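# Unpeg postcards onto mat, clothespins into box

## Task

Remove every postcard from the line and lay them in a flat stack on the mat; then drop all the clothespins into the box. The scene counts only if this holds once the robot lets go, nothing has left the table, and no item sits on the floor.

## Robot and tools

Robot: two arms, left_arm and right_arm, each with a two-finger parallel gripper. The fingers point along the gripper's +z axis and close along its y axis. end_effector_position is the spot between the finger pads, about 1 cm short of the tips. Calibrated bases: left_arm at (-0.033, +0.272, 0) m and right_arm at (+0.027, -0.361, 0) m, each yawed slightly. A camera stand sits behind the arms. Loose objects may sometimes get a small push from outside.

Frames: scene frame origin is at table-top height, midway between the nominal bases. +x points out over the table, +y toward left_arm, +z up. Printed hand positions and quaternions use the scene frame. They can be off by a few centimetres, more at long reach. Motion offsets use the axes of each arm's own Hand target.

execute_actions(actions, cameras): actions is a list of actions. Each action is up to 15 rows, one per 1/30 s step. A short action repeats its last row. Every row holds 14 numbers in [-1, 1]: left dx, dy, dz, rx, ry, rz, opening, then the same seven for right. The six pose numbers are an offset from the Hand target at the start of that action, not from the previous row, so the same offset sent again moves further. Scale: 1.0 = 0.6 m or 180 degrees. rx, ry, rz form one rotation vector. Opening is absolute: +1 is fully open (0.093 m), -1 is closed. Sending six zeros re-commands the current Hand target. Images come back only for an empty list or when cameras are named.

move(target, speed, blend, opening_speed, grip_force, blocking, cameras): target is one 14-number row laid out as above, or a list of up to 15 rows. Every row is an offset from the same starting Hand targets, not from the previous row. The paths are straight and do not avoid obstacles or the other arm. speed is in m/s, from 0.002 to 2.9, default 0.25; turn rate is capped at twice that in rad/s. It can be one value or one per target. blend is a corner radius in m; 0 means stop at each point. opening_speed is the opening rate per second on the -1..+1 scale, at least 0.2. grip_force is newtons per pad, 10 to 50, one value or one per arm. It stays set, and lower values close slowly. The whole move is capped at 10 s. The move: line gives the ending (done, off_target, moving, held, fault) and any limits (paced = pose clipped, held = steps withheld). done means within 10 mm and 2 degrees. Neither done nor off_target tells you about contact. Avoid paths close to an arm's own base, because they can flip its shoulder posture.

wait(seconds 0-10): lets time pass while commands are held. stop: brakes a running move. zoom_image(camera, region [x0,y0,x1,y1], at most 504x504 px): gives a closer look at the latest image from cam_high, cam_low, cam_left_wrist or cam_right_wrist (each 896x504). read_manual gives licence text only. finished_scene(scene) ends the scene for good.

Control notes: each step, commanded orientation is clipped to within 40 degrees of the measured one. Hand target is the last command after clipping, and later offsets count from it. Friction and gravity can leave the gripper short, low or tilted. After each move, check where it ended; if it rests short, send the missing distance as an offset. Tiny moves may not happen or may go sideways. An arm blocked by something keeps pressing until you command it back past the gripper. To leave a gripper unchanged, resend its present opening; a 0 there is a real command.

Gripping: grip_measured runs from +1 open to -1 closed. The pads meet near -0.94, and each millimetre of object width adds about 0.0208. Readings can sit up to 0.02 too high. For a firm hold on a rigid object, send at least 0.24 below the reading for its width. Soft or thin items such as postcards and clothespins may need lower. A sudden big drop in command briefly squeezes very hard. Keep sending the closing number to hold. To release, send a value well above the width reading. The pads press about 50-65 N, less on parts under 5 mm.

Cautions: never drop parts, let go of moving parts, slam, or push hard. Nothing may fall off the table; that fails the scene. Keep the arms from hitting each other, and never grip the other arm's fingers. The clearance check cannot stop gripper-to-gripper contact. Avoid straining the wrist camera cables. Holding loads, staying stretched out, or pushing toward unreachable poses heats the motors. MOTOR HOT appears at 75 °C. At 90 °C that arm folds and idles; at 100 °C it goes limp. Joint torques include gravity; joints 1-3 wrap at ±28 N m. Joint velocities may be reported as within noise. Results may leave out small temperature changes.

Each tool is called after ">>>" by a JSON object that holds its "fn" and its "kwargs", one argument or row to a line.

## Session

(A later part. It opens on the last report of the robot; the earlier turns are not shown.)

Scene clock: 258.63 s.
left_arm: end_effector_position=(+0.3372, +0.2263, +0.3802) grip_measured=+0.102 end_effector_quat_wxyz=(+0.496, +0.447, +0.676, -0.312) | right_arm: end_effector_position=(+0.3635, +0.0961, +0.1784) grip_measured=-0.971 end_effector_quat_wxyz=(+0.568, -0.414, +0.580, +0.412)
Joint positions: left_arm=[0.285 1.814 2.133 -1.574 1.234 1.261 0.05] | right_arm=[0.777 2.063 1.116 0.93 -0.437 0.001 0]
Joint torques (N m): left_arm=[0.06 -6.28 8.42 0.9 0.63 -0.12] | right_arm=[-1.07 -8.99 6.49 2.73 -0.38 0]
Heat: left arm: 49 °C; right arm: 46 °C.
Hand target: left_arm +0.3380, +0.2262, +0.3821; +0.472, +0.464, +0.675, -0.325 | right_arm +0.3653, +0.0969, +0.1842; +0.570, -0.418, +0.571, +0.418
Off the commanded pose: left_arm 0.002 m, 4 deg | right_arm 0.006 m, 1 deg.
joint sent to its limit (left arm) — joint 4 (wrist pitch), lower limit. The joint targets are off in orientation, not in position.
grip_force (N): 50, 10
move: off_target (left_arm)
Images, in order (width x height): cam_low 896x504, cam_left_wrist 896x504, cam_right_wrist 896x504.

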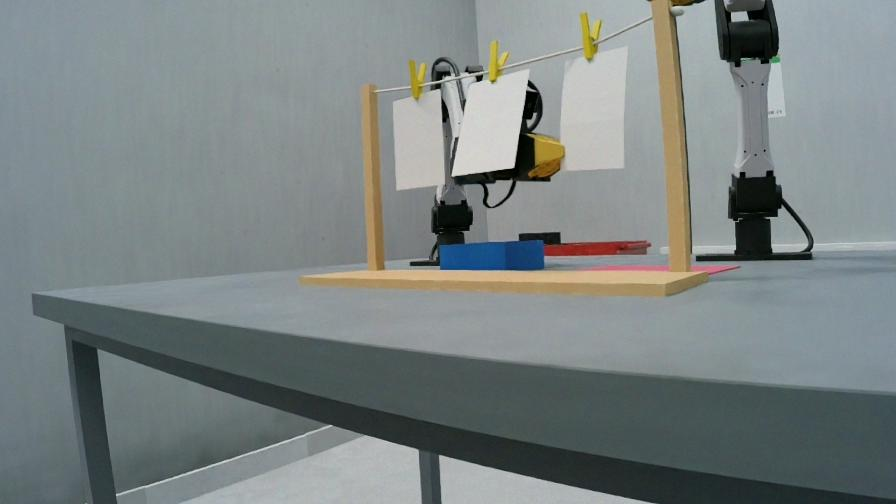

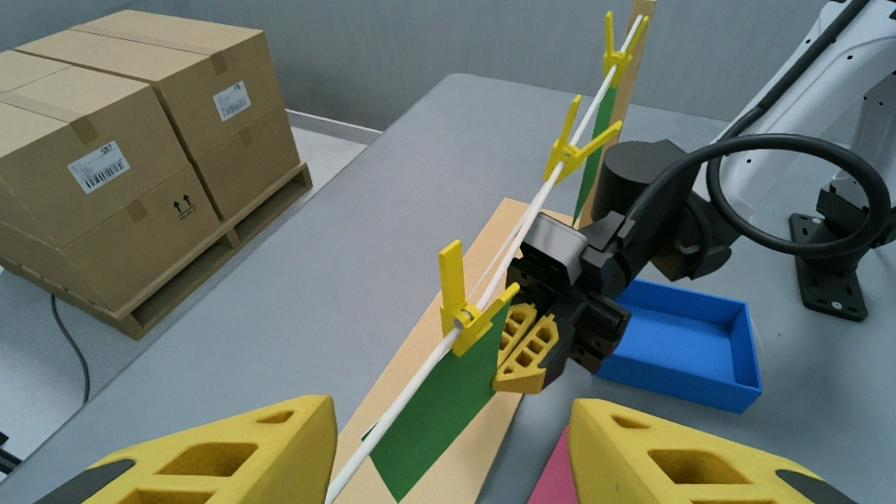

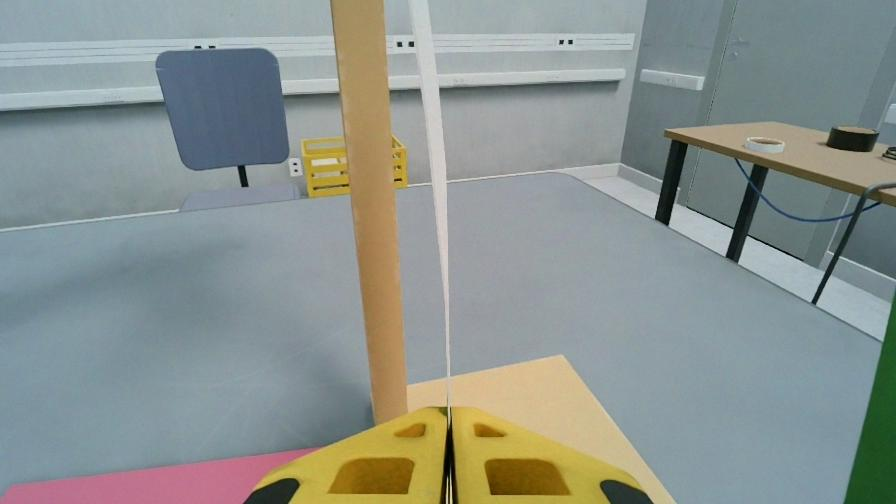

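>>> {"fn": "move", "kwargs": {
  "target": [0,0,0,0,0,0,0.1,0,0.0067,0.0071,-0.0222,0,0,-1],
  "speed": 0.06,
  "cameras": ["cam_right_wrist", "cam_left_wrist", "cam_low"]
}}

Scene clock: 275.03 s.
left_arm: end_effector_position=(+0.3372, +0.2263, +0.3802) grip_measured=+0.102 end_effector_quat_wxyz=(+0.496, +0.447, +0.676, -0.312) | right_arm: end_effector_position=(+0.3601, +0.0996, +0.1790) grip_measured=-0.971 end_effector_quat_wxyz=(+0.554, -0.433, +0.566, +0.432)
Joint positions: left_arm=[0.285 1.814 2.133 -1.574 1.234 1.261 0.05] | right_arm=[0.764 2.078 1.142 0.92 -0.517 0.001 0]
Joint torques (N m): left_arm=[-0.06 -6.31 8.4 0.77 0.69 -0.2] | right_arm=[-0.95 -8.49 7.36 2.65 -0.41 0]
Motor temperatures (°C): left_arm=[33 44 49 41 30 30 31] | right_arm=[33 47 43 46 31 29 30]
Heat: left arm: 49 °C; right arm: 47 °C.
Hand target: left_arm +0.3380, +0.2262, +0.3821; +0.472, +0.464, +0.675, -0.325 | right_arm +0.3627, +0.1023, +0.1841; +0.555, -0.438, +0.556, +0.438
Off the commanded pose: left_arm 0.002 m, 4 deg | right_arm 0.006 m, 1 deg.
joint sent to its limit (left arm) — joint 4 (wrist pitch), lower limit. The joint targets are off in orientation, not in position.
grip_force (N): 50, 10
move: off_target (left_arm)
Images, in order (width x height): cam_low 896x504, cam_left_wrist 896x504, cam_right_wrist 896x504.

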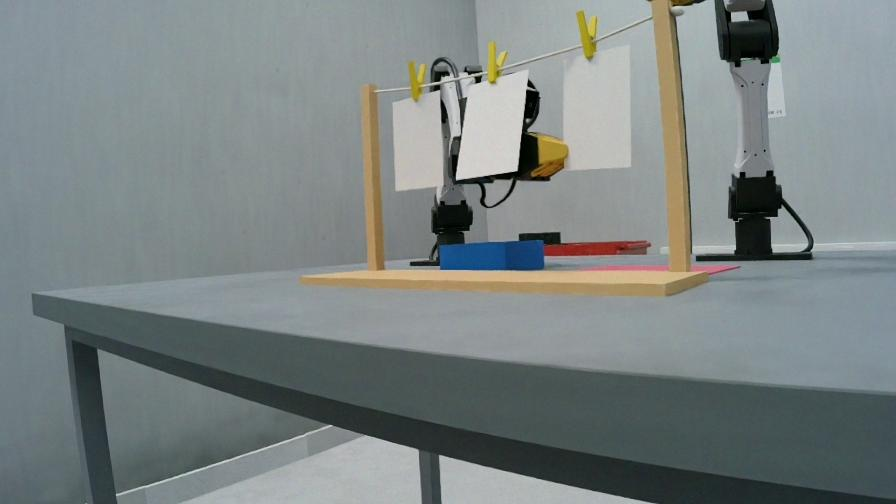

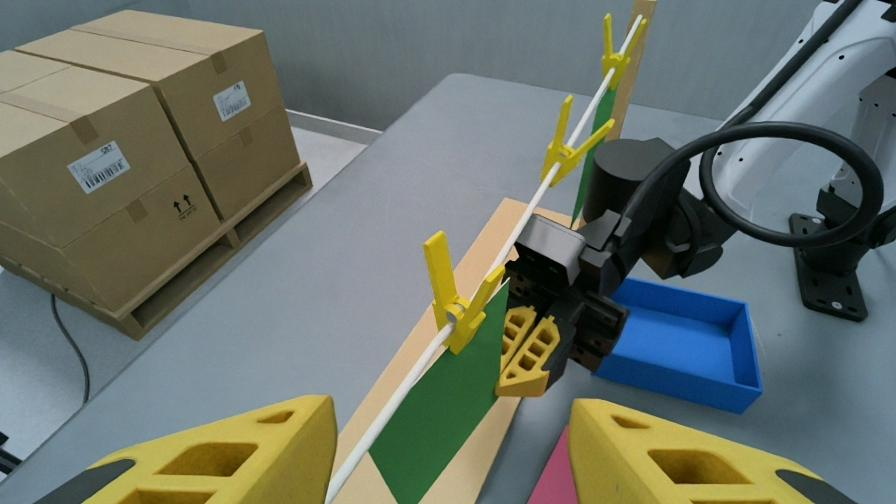

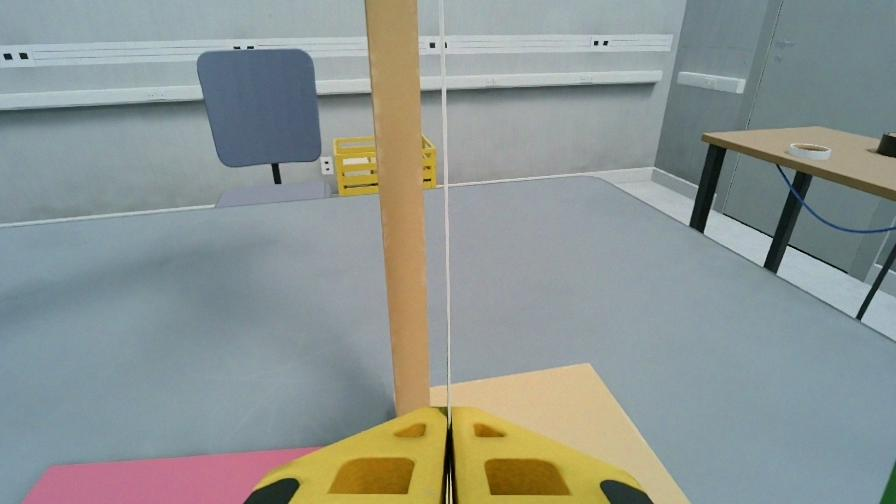

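>>> {"fn": "move", "kwargs": {
  "target": [0.0147,0.0075,0.0962,0.0458,0.0278,0.019,0.1,0,0,0,0,0,0,-1],
  "speed": 0.08,
  "cameras": ["cam_high", "cam_left_wrist", "cam_low"]
}}

Scene clock: 312.77 s.
left_arm: end_effector_position=(+0.3586, +0.1801, +0.3534) grip_measured=+0.102 end_effector_quat_wxyz=(+0.445, +0.501, +0.666, -0.328) | right_arm: end_effector_position=(+0.3600, +0.0996, +0.1790) grip_measured=-0.971 end_effector_quat_wxyz=(+0.554, -0.433, +0.565, +0.432)
Joint positions: left_arm=[0.13 1.936 2.235 -1.576 1.153 1.261 0.05] | right_arm=[0.764 2.078 1.142 0.92 -0.517 0.001 0]
Joint torques (N m): left_arm=[0.02 -7.1 8.25 0.87 0.67 0.16] | right_arm=[-0.96 -8.5 7.38 2.64 -0.41 -0.01]
Heat: left arm: 49 °C; right arm: 50 °C.
Hand target: left_arm +0.3606, +0.1801, +0.3540; +0.418, +0.531, +0.656, -0.338 | right_arm +0.3627, +0.1023, +0.1842; +0.555, -0.438, +0.556, +0.438
Off the commanded pose: left_arm 0.002 m, 5 deg | right_arm 0.006 m, 1 deg.
joint sent to its limit (left arm) — joint 4 (wrist pitch), lower limit. The joint targets are off in orientation, not in position.
grip_force (N): 50, 10
move: off_target (left_arm)
Images, in order (width x height): cam_high 896x504, cam_low 896x504, cam_left_wrist 896x504.

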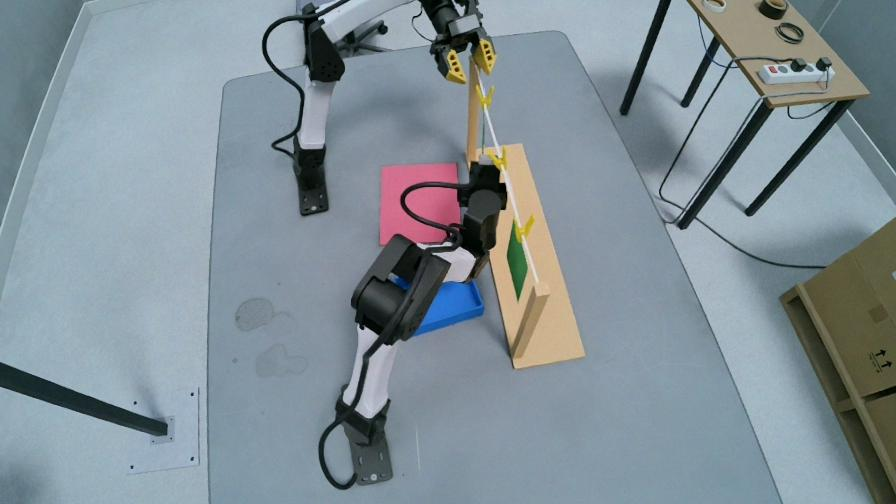

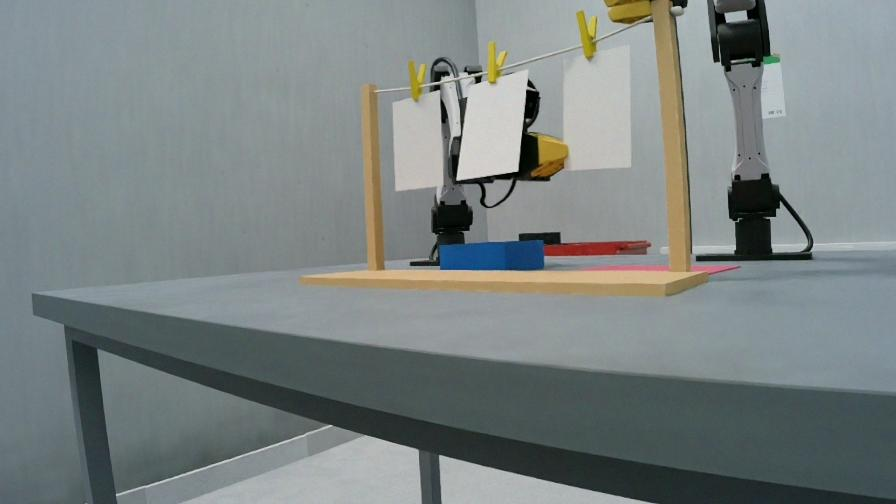

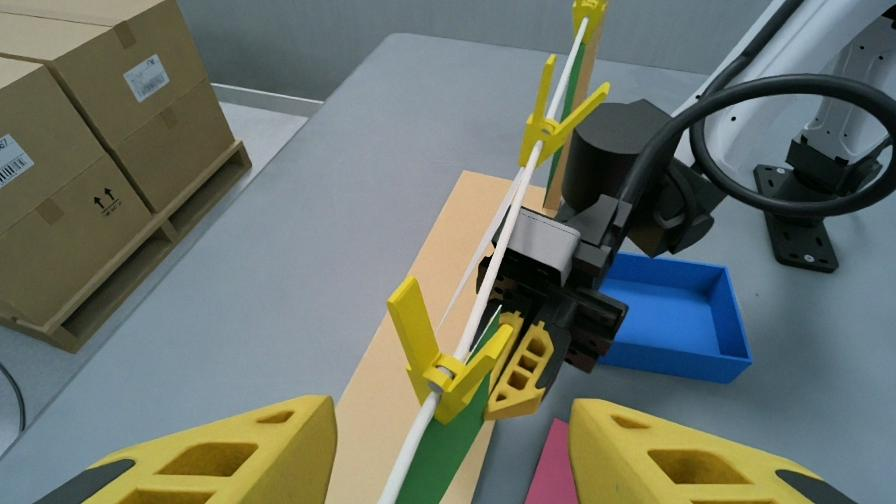

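>>> {"fn": "move", "kwargs": {
  "target": [0.0025,0.0052,0.0749,0,0,0,0.1,0,0,0,0,0,0,-1],
  "speed": 0.06,
  "cameras": ["cam_left_wrist", "cam_low"]
}}

Scene clock: 346.87 s.
left_arm: end_effector_position=(+0.3676, +0.1419, +0.3340) grip_measured=+0.102 end_effector_quat_wxyz=(+0.417, +0.529, +0.655, -0.343) | right_arm: end_effector_position=(+0.3600, +0.0996, +0.1790) grip_measured=-0.971 end_effector_quat_wxyz=(+0.554, -0.433, +0.565, +0.432)
Joint positions: left_arm=[0.021 1.982 2.235 -1.511 1.116 1.217 0.05] | right_arm=[0.764 2.078 1.142 0.92 -0.517 0.001 0]
Joint torques (N m): left_arm=[0.01 -7.75 7.99 1.06 0.6 -0.14] | right_arm=[-0.96 -8.5 7.38 2.65 -0.4 0]
Heat: left arm: 50 °C; right arm: 51 °C.
Hand target: left_arm +0.3719, +0.1416, +0.3337; +0.418, +0.530, +0.656, -0.338 | right_arm +0.3627, +0.1023, +0.1842; +0.555, -0.438, +0.556, +0.438
Off the commanded pose: left_arm 0.004 m, 1 deg | right_arm 0.006 m, 1 deg.
grip_force (N): 50, 10
move: done
Images, in order (width x height): cam_low 896x504, cam_left_wrist 896x504.

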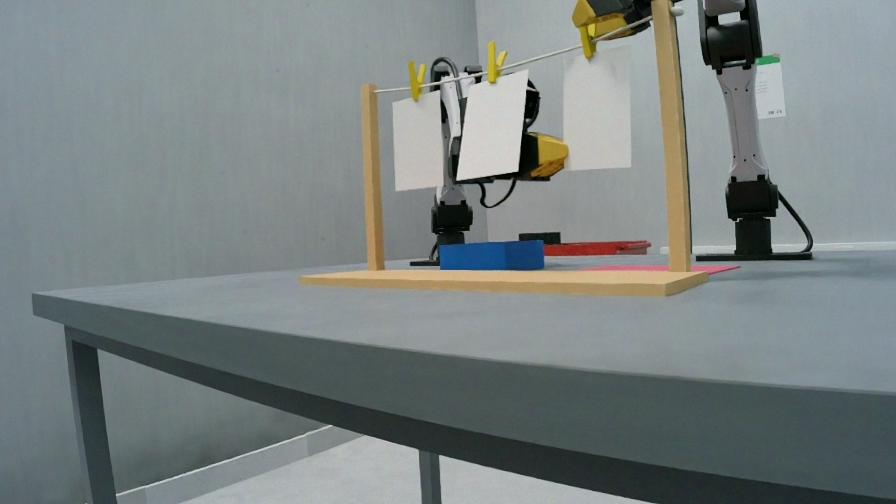

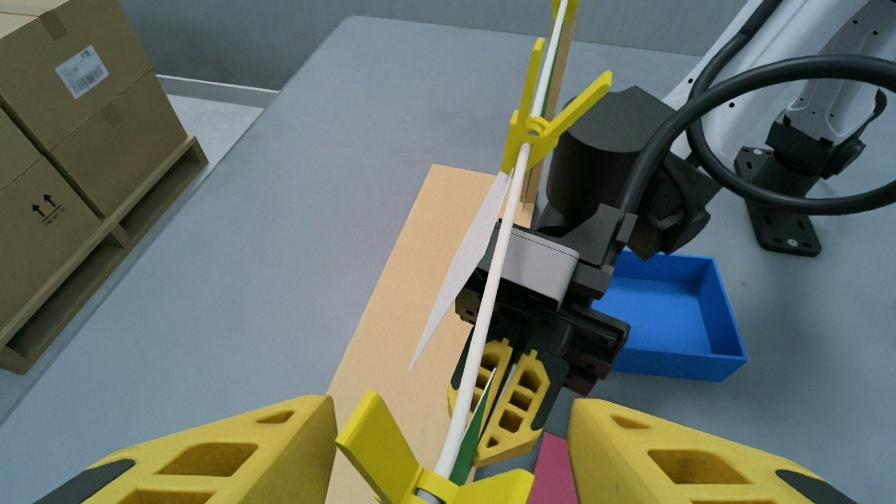

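>>> {"fn": "move", "kwargs": {
  "target": [
    [0.006,0.0041,0.0028,0,0,0,0.1,0,0,0,0,0,0,-1],
    [0.006,0.0041,0.0028,0,0,0,-0.35,0,0,0,0,0,0,-1]
  ],
  "speed": 0.05,
  "opening_speed": 0.25,
  "cameras": ["cam_left_wrist", "cam_low"]
}}

Scene clock: 372.30 s.
left_arm: end_effector_position=(+0.3697, +0.1420, +0.3347) grip_measured=-0.345 end_effector_quat_wxyz=(+0.421, +0.532, +0.652, -0.338) | right_arm: end_effector_position=(+0.3600, +0.0996, +0.1782) grip_measured=-0.971 end_effector_quat_wxyz=(+0.552, -0.433, +0.567, +0.432)
Joint positions: left_arm=[0.021 1.982 2.235 -1.496 1.116 1.216 0.029] | right_arm=[0.764 2.078 1.142 0.916 -0.517 0.001 0]
Joint torques (N m): left_arm=[0.17 -7.53 6.93 1.01 0.66 -0.11] | right_arm=[-0.96 -8.51 7.36 2.69 -0.41 -0.01]
Heat: left arm: 50 °C; right arm: 51 °C.
Hand target: left_arm +0.3743, +0.1421, +0.3297; +0.418, +0.531, +0.656, -0.338 | right_arm +0.3627, +0.1023, +0.1841; +0.555, -0.438, +0.556, +0.438
Off the commanded pose: left_arm 0.007 m, 1 deg | right_arm 0.007 m, 2 deg.
grip_force (N): 50, 10
move: done
Images, in order (width x height): cam_low 896x504, cam_left_wrist 896x504.

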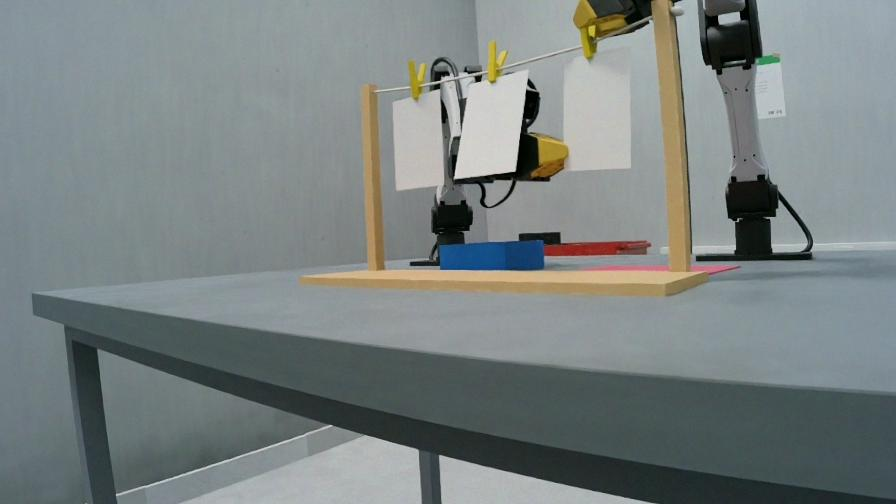

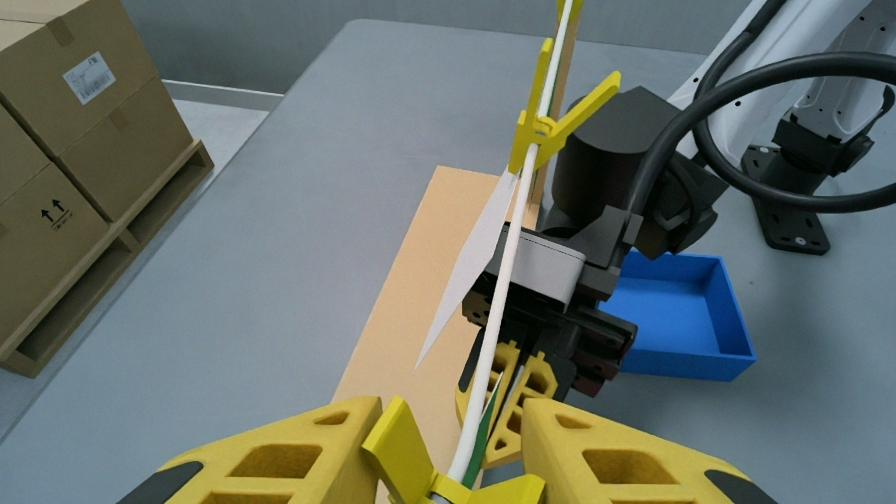

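>>> {"fn": "zoom_image", "kwargs": {
  "camera": "cam_left_wrist",
  "region": [320, 360, 600, 504]
}}

Scaled by 1.800.

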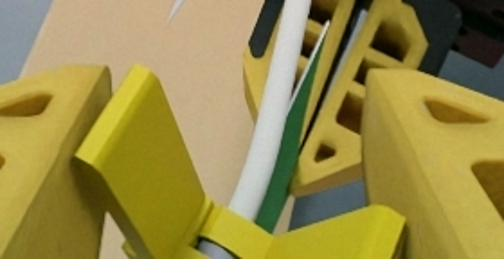

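>>> {"fn": "move", "kwargs": {
  "target": [0,0,0,0,0,0,-0.6,0,0,0,0,0,0,-1],
  "speed": 0.05,
  "opening_speed": 0.25,
  "cameras": ["cam_left_wrist", "cam_low"]
}}

>>> {"fn": "zoom_image", "kwargs": {
  "camera": "cam_left_wrist",
  "region": [320, 360, 600, 504]
}}

>>> {"fn": "zoom_image", "kwargs": {
  "camera": "cam_low",
  "region": [540, 0, 700, 180]
}}

Scene clock: 394.43 s.
left_arm: end_effector_position=(+0.3699, +0.1420, +0.3347) grip_measured=-0.592 end_effector_quat_wxyz=(+0.422, +0.532, +0.652, -0.338) | right_arm: end_effector_position=(+0.3600, +0.0996, +0.1781) grip_measured=-0.971 end_effector_quat_wxyz=(+0.552, -0.433, +0.567, +0.432)
Joint positions: left_arm=[0.021 1.982 2.235 -1.494 1.116 1.216 0.017] | right_arm=[0.764 2.078 1.142 0.916 -0.517 0.001 0]
Joint torques (N m): left_arm=[-0.02 -7.68 7.21 1.01 0.63 -0.11] | right_arm=[-0.96 -8.5 7.36 2.69 -0.41 -0.01]
Heat: left arm: 50 °C; right arm: 51 °C.
Hand target: left_arm +0.3743, +0.1421, +0.3297; +0.418, +0.531, +0.656, -0.338 | right_arm +0.3627, +0.1023, +0.1842; +0.555, -0.438, +0.556, +0.438
Off the commanded pose: left_arm 0.007 m, 1 deg | right_arm 0.007 m, 2 deg.
grip_force (N): 50, 10
move: done
Images, in order (width x height): cam_low 896x504, cam_left_wrist 896x504.

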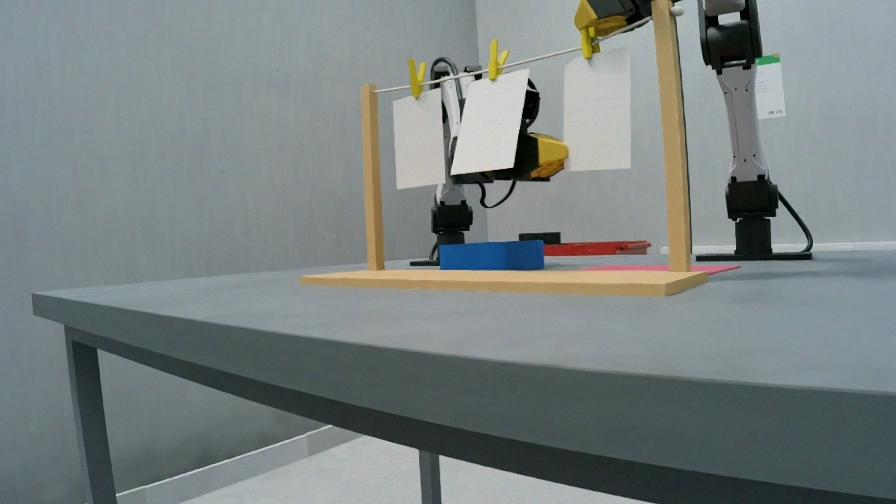

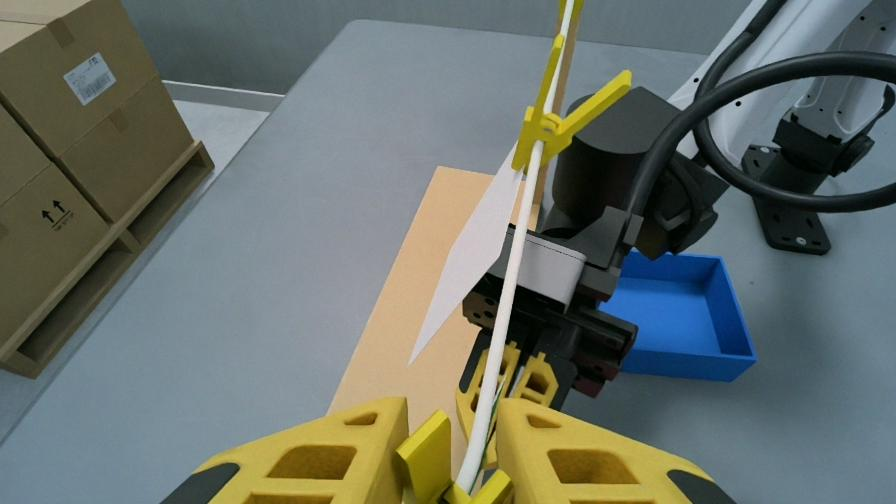

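Scaled by 1.800.

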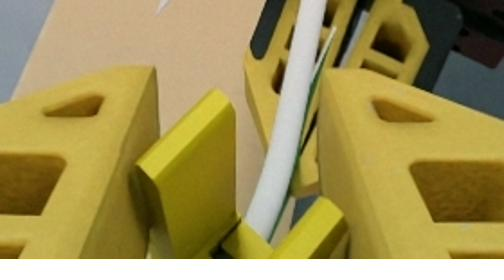

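Scaled by 2.800.

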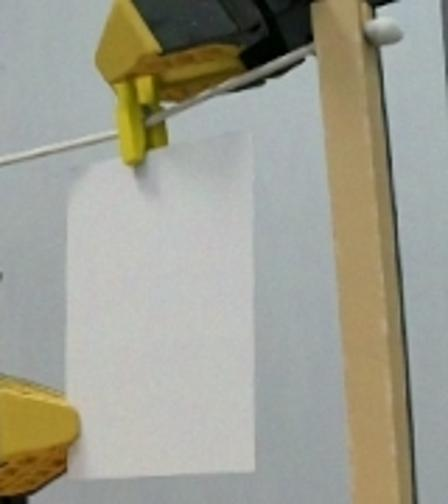

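>>> {"fn": "move", "kwargs": {
  "target": [0,0,0,0,0,0,-0.7,0,0,0,0,0,0,-1],
  "speed": 0.05,
  "opening_speed": 0.25,
  "cameras": ["cam_left_wrist", "cam_low"]
}}

>>> {"fn": "zoom_image", "kwargs": {
  "camera": "cam_left_wrist",
  "region": [320, 360, 600, 504]
}}

>>> {"fn": "zoom_image", "kwargs": {
  "camera": "cam_low",
  "region": [540, 0, 700, 180]
}}

Scene clock: 406.90 s.
left_arm: end_effector_position=(+0.3701, +0.1420, +0.3348) grip_measured=-0.695 end_effector_quat_wxyz=(+0.422, +0.533, +0.651, -0.338) | right_arm: end_effector_position=(+0.3600, +0.0996, +0.1781) grip_measured=-0.971 end_effector_quat_wxyz=(+0.552, -0.433, +0.567, +0.432)
Joint positions: left_arm=[0.021 1.982 2.235 -1.493 1.116 1.216 0.012] | right_arm=[0.764 2.078 1.142 0.916 -0.517 0.001 0]
Joint torques (N m): left_arm=[0.32 -7.69 6.98 1.07 0.65 -0.14] | right_arm=[-0.96 -8.5 7.36 2.69 -0.41 -0.01]
Heat: left arm: 49 °C; right arm: 51 °C.
Hand target: left_arm +0.3744, +0.1421, +0.3297; +0.418, +0.531, +0.656, -0.338 | right_arm +0.3627, +0.1023, +0.1842; +0.555, -0.438, +0.556, +0.438
Off the commanded pose: left_arm 0.007 m, 1 deg | right_arm 0.007 m, 2 deg.
grip_force (N): 50, 10
move: done
Images, in order (width x height): cam_low 896x504, cam_left_wrist 896x504.

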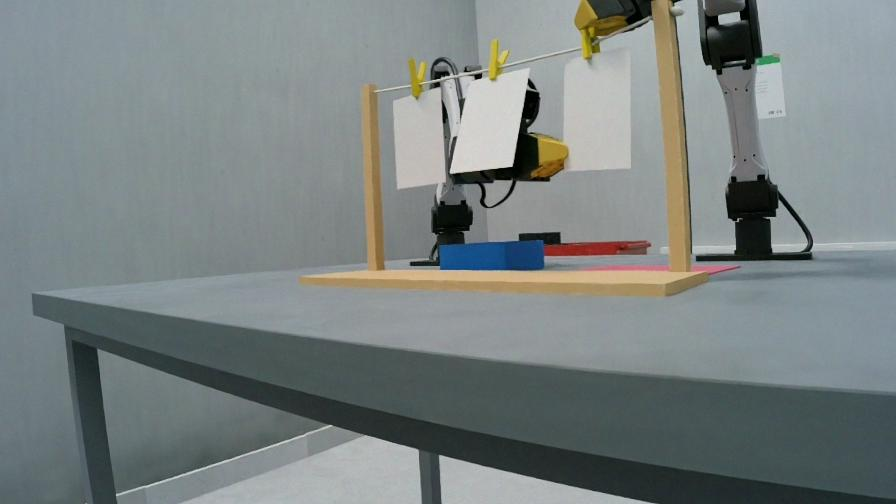

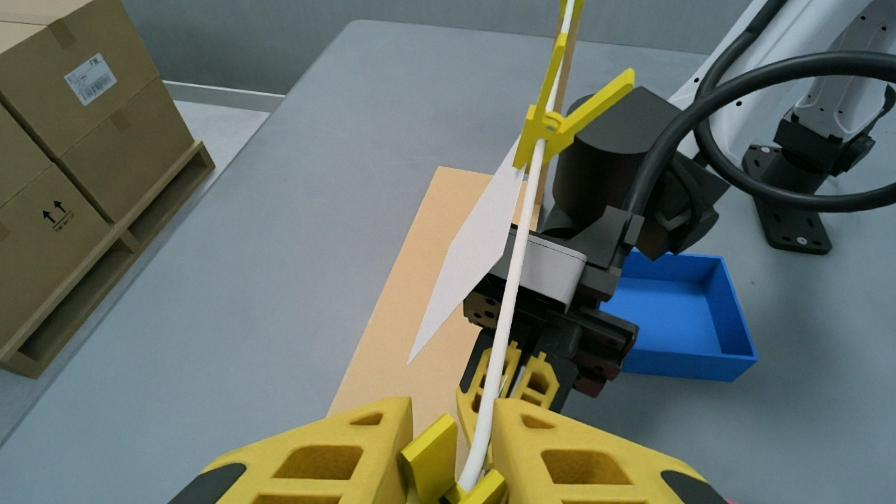

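Scaled by 1.800.

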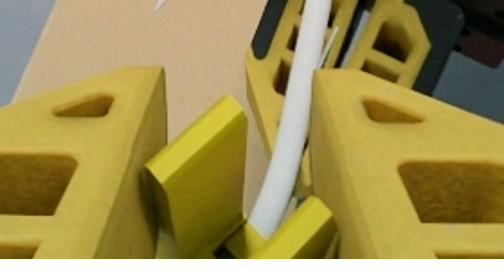

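Scaled by 2.800.

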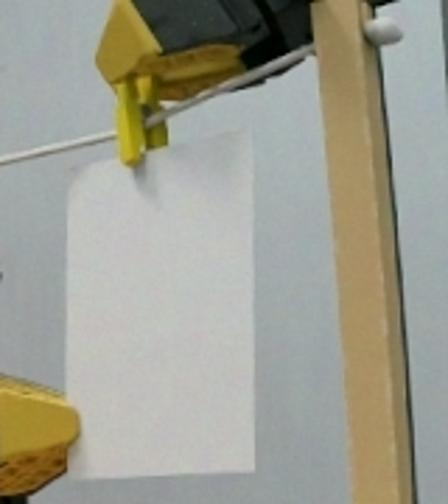

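>>> {"fn": "move", "kwargs": {
  "target": [0,0,0,0,0,0,-0.82,0,0,0,0,0,0,-1],
  "speed": 0.05,
  "opening_speed": 0.25,
  "cameras": ["cam_left_wrist", "cam_low"]
}}

>>> {"fn": "zoom_image", "kwargs": {
  "camera": "cam_left_wrist",
  "region": [320, 360, 600, 504]
}}

>>> {"fn": "zoom_image", "kwargs": {
  "camera": "cam_low",
  "region": [540, 0, 700, 180]
}}

Scene clock: 415.33 s.
left_arm: end_effector_position=(+0.3701, +0.1420, +0.3348) grip_measured=-0.726 end_effector_quat_wxyz=(+0.422, +0.533, +0.651, -0.338) | right_arm: end_effector_position=(+0.3600, +0.0996, +0.1781) grip_measured=-0.971 end_effector_quat_wxyz=(+0.552, -0.433, +0.567, +0.432)
Joint positions: left_arm=[0.021 1.982 2.235 -1.493 1.116 1.216 0.01] | right_arm=[0.764 2.078 1.142 0.916 -0.517 0.001 0]
Joint torques (N m): left_arm=[0.21 -7.64 6.83 1.07 0.66 -0.12] | right_arm=[-0.96 -8.5 7.36 2.69 -0.41 -0.01]
Heat: left arm: 49 °C; right arm: 51 °C.
Hand target: left_arm +0.3743, +0.1421, +0.3297; +0.418, +0.531, +0.656, -0.338 | right_arm +0.3627, +0.1023, +0.1842; +0.555, -0.438, +0.556, +0.438
Off the commanded pose: left_arm 0.007 m, 1 deg | right_arm 0.007 m, 2 deg.
grip_force (N): 50, 10
move: done
Images, in order (width x height): cam_low 896x504, cam_left_wrist 896x504.

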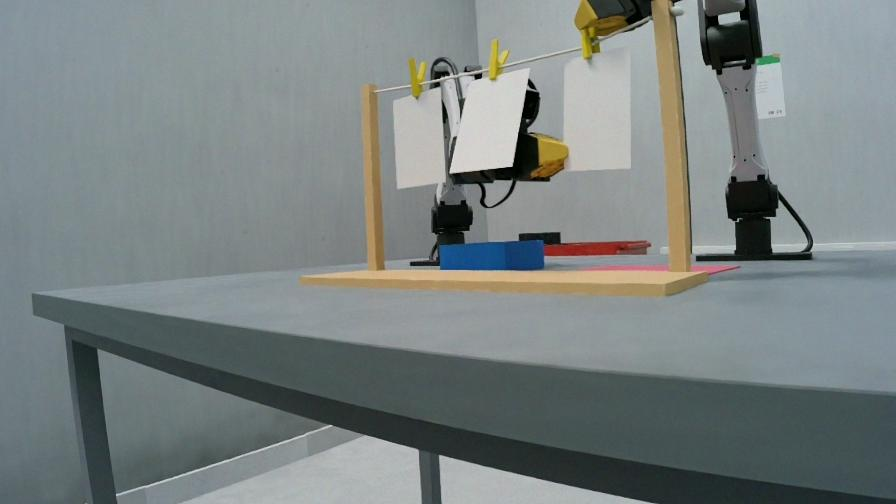

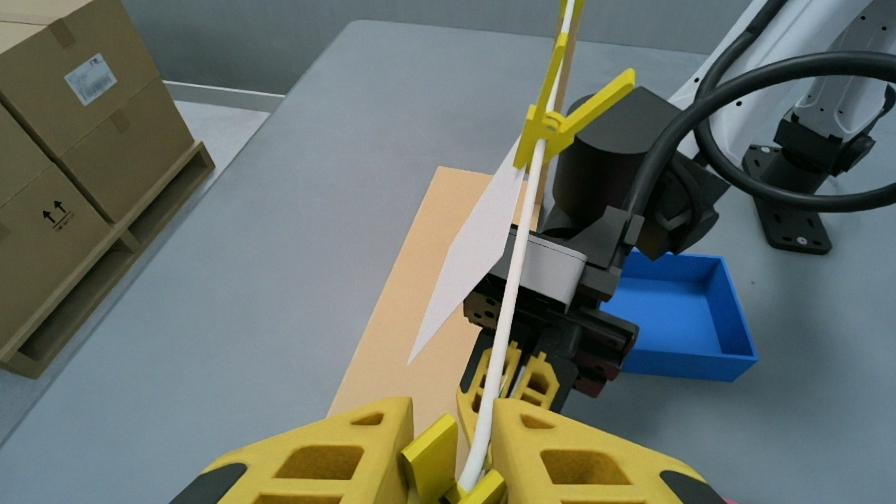

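Scaled by 1.800.

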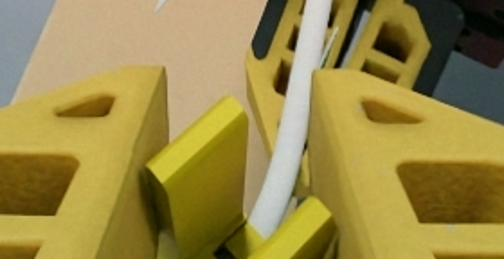

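Scaled by 2.800.

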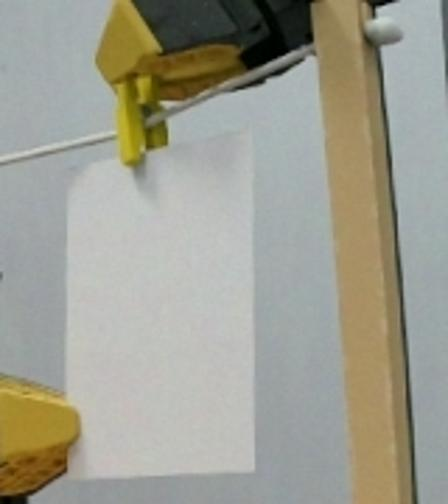

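>>> {"fn": "move", "kwargs": {
  "target": [-0.0604,0,-0.0282,0,0,0,-0.82,0,0,0,0,0,0,-1],
  "speed": 0.05,
  "cameras": ["cam_left_wrist", "cam_low", "cam_high"]
}}

>>> {"fn": "zoom_image", "kwargs": {
  "camera": "cam_low",
  "region": [540, 0, 700, 180]
}}

Scene clock: 430.80 s.
left_arm: end_effector_position=(+0.3727, +0.1423, +0.3682) grip_measured=-0.734 end_effector_quat_wxyz=(+0.434, +0.521, +0.656, -0.330) | right_arm: end_effector_position=(+0.3600, +0.0996, +0.1781) grip_measured=-0.971 end_effector_quat_wxyz=(+0.552, -0.433, +0.567, +0.432)
Joint positions: left_arm=[0.021 2.041 2.463 -1.577 1.113 1.134 0.01] | right_arm=[0.764 2.078 1.142 0.916 -0.517 0.001 0]
Joint torques (N m): left_arm=[0.08 -7.83 8.23 1.14 0.63 -0.15] | right_arm=[-0.96 -8.5 7.36 2.69 -0.41 -0.01]
Heat: left arm: 49 °C; right arm: 51 °C.
Hand target: left_arm +0.3744, +0.1421, +0.3697; +0.418, +0.530, +0.656, -0.338 | right_arm +0.3627, +0.1023, +0.1842; +0.555, -0.438, +0.556, +0.438
Off the commanded pose: left_arm 0.002 m, 2 deg | right_arm 0.007 m, 2 deg.
joint sent to its limit (left arm) — joint 4 (wrist pitch), lower limit. The joint targets still meet the commanded pose.
grip_force (N): 50, 10
move: done
Images, in order (width x height): cam_high 896x504, cam_low 896x504, cam_left_wrist 896x504.

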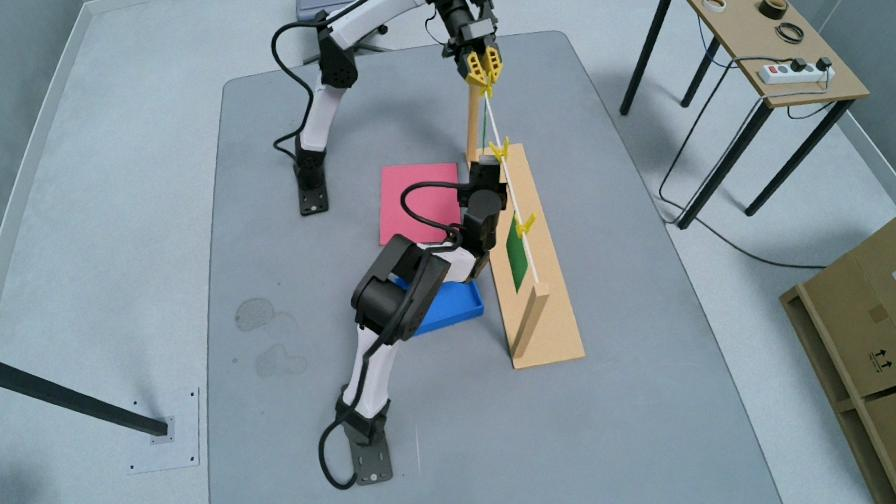

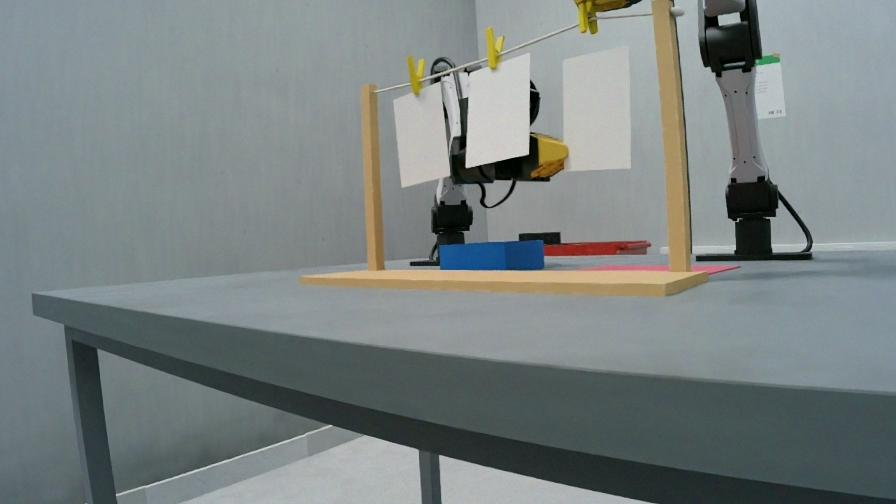

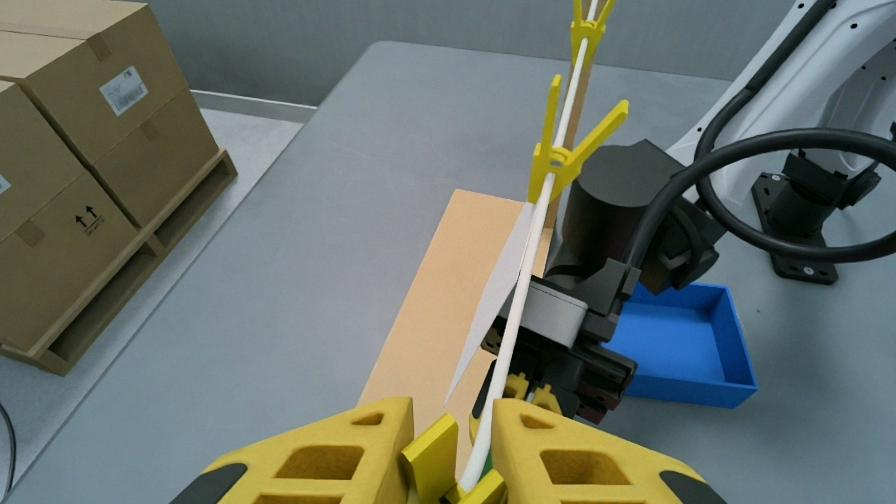

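Scaled by 2.800.

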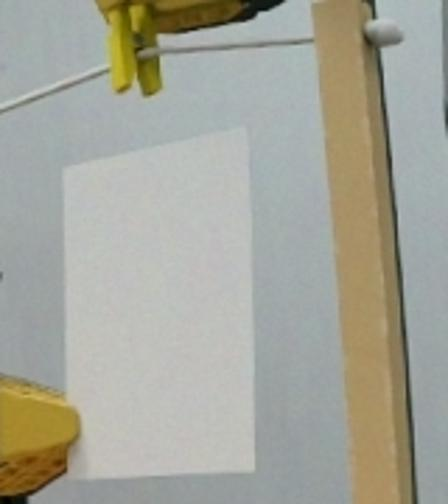

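>>> {"fn": "move", "kwargs": {
  "target": [0,0,0,0,0,0,-0.82,0,0.194,-0.0484,0,0,0,-1],
  "speed": 0.1,
  "cameras": ["cam_left_wrist", "cam_low", "cam_high", "cam_right_wrist"]
}}

Scene clock: 460.00 s.
left_arm: end_effector_position=(+0.3727, +0.1423, +0.3682) grip_measured=-0.734 end_effector_quat_wxyz=(+0.434, +0.521, +0.656, -0.331) | right_arm: end_effector_position=(+0.2452, +0.1041, +0.1700) grip_measured=-0.971 end_effector_quat_wxyz=(+0.542, -0.442, +0.568, +0.433)
Joint positions: left_arm=[0.021 2.041 2.463 -1.577 1.113 1.134 0.01] | right_arm=[1.002 1.897 0.836 1.022 -0.299 0.001 0]
Joint torques (N m): left_arm=[0.05 -7.73 8.16 1.05 0.69 -0.17] | right_arm=[-0.12 -9.89 4.05 3 -0.08 0]
Motor temperatures (°C): left_arm=[32 47 49 39 30 29 32] | right_arm=[32 52 42 50 31 29 30]
Heat: left arm: 49 °C; right arm: 52 °C.
Hand target: left_arm +0.3744, +0.1421, +0.3697; +0.418, +0.531, +0.656, -0.338 | right_arm +0.2429, +0.1011, +0.1844; +0.555, -0.438, +0.556, +0.437
Off the commanded pose: left_arm 0.002 m, 2 deg | right_arm 0.015 m, 2 deg.
joint sent to its limit (left arm) — joint 4 (wrist pitch), lower limit. The joint targets still meet the commanded pose.
grip_force (N): 50, 10
move: off_target (right_arm)

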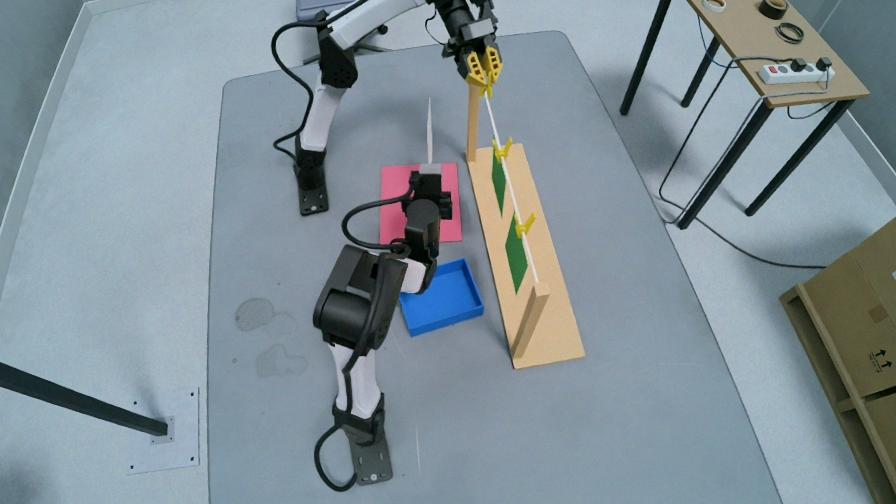

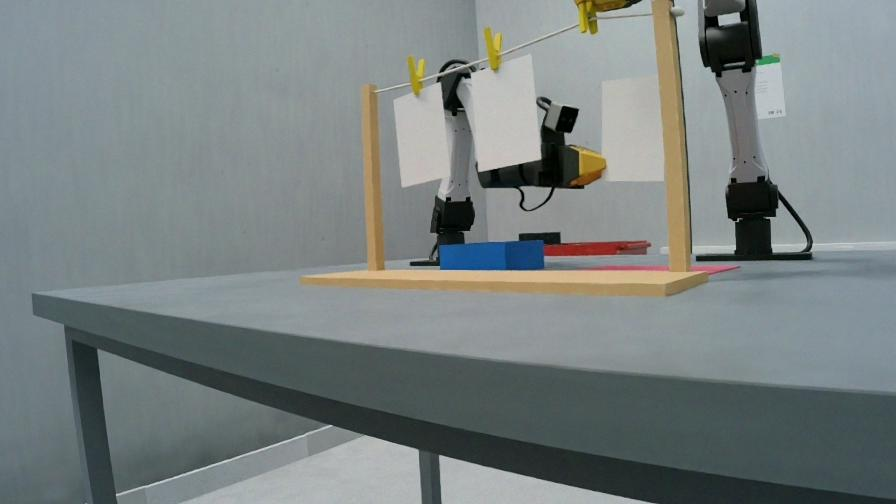

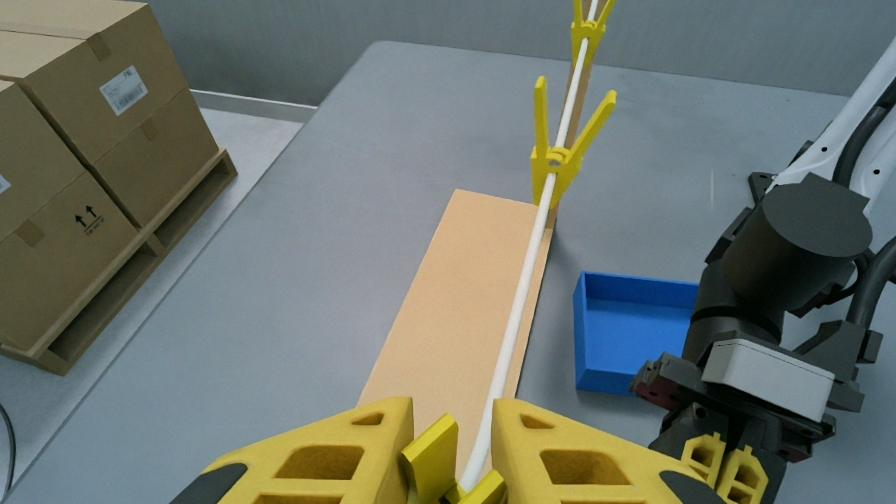

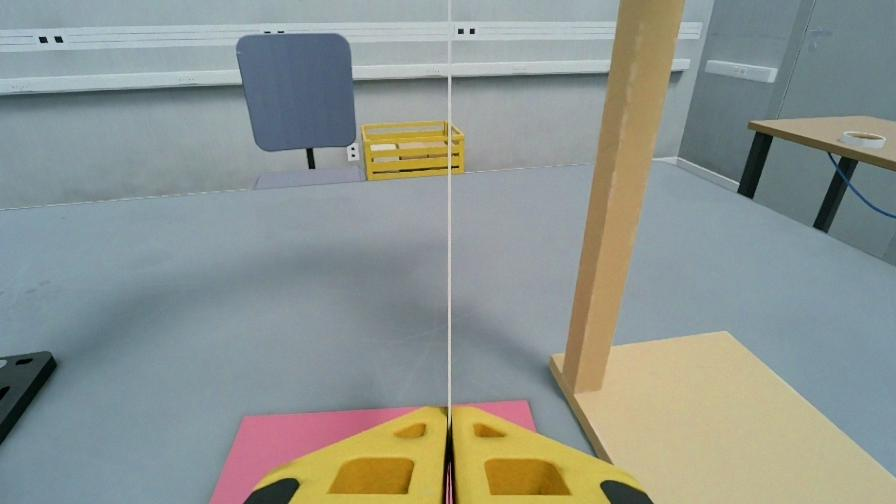

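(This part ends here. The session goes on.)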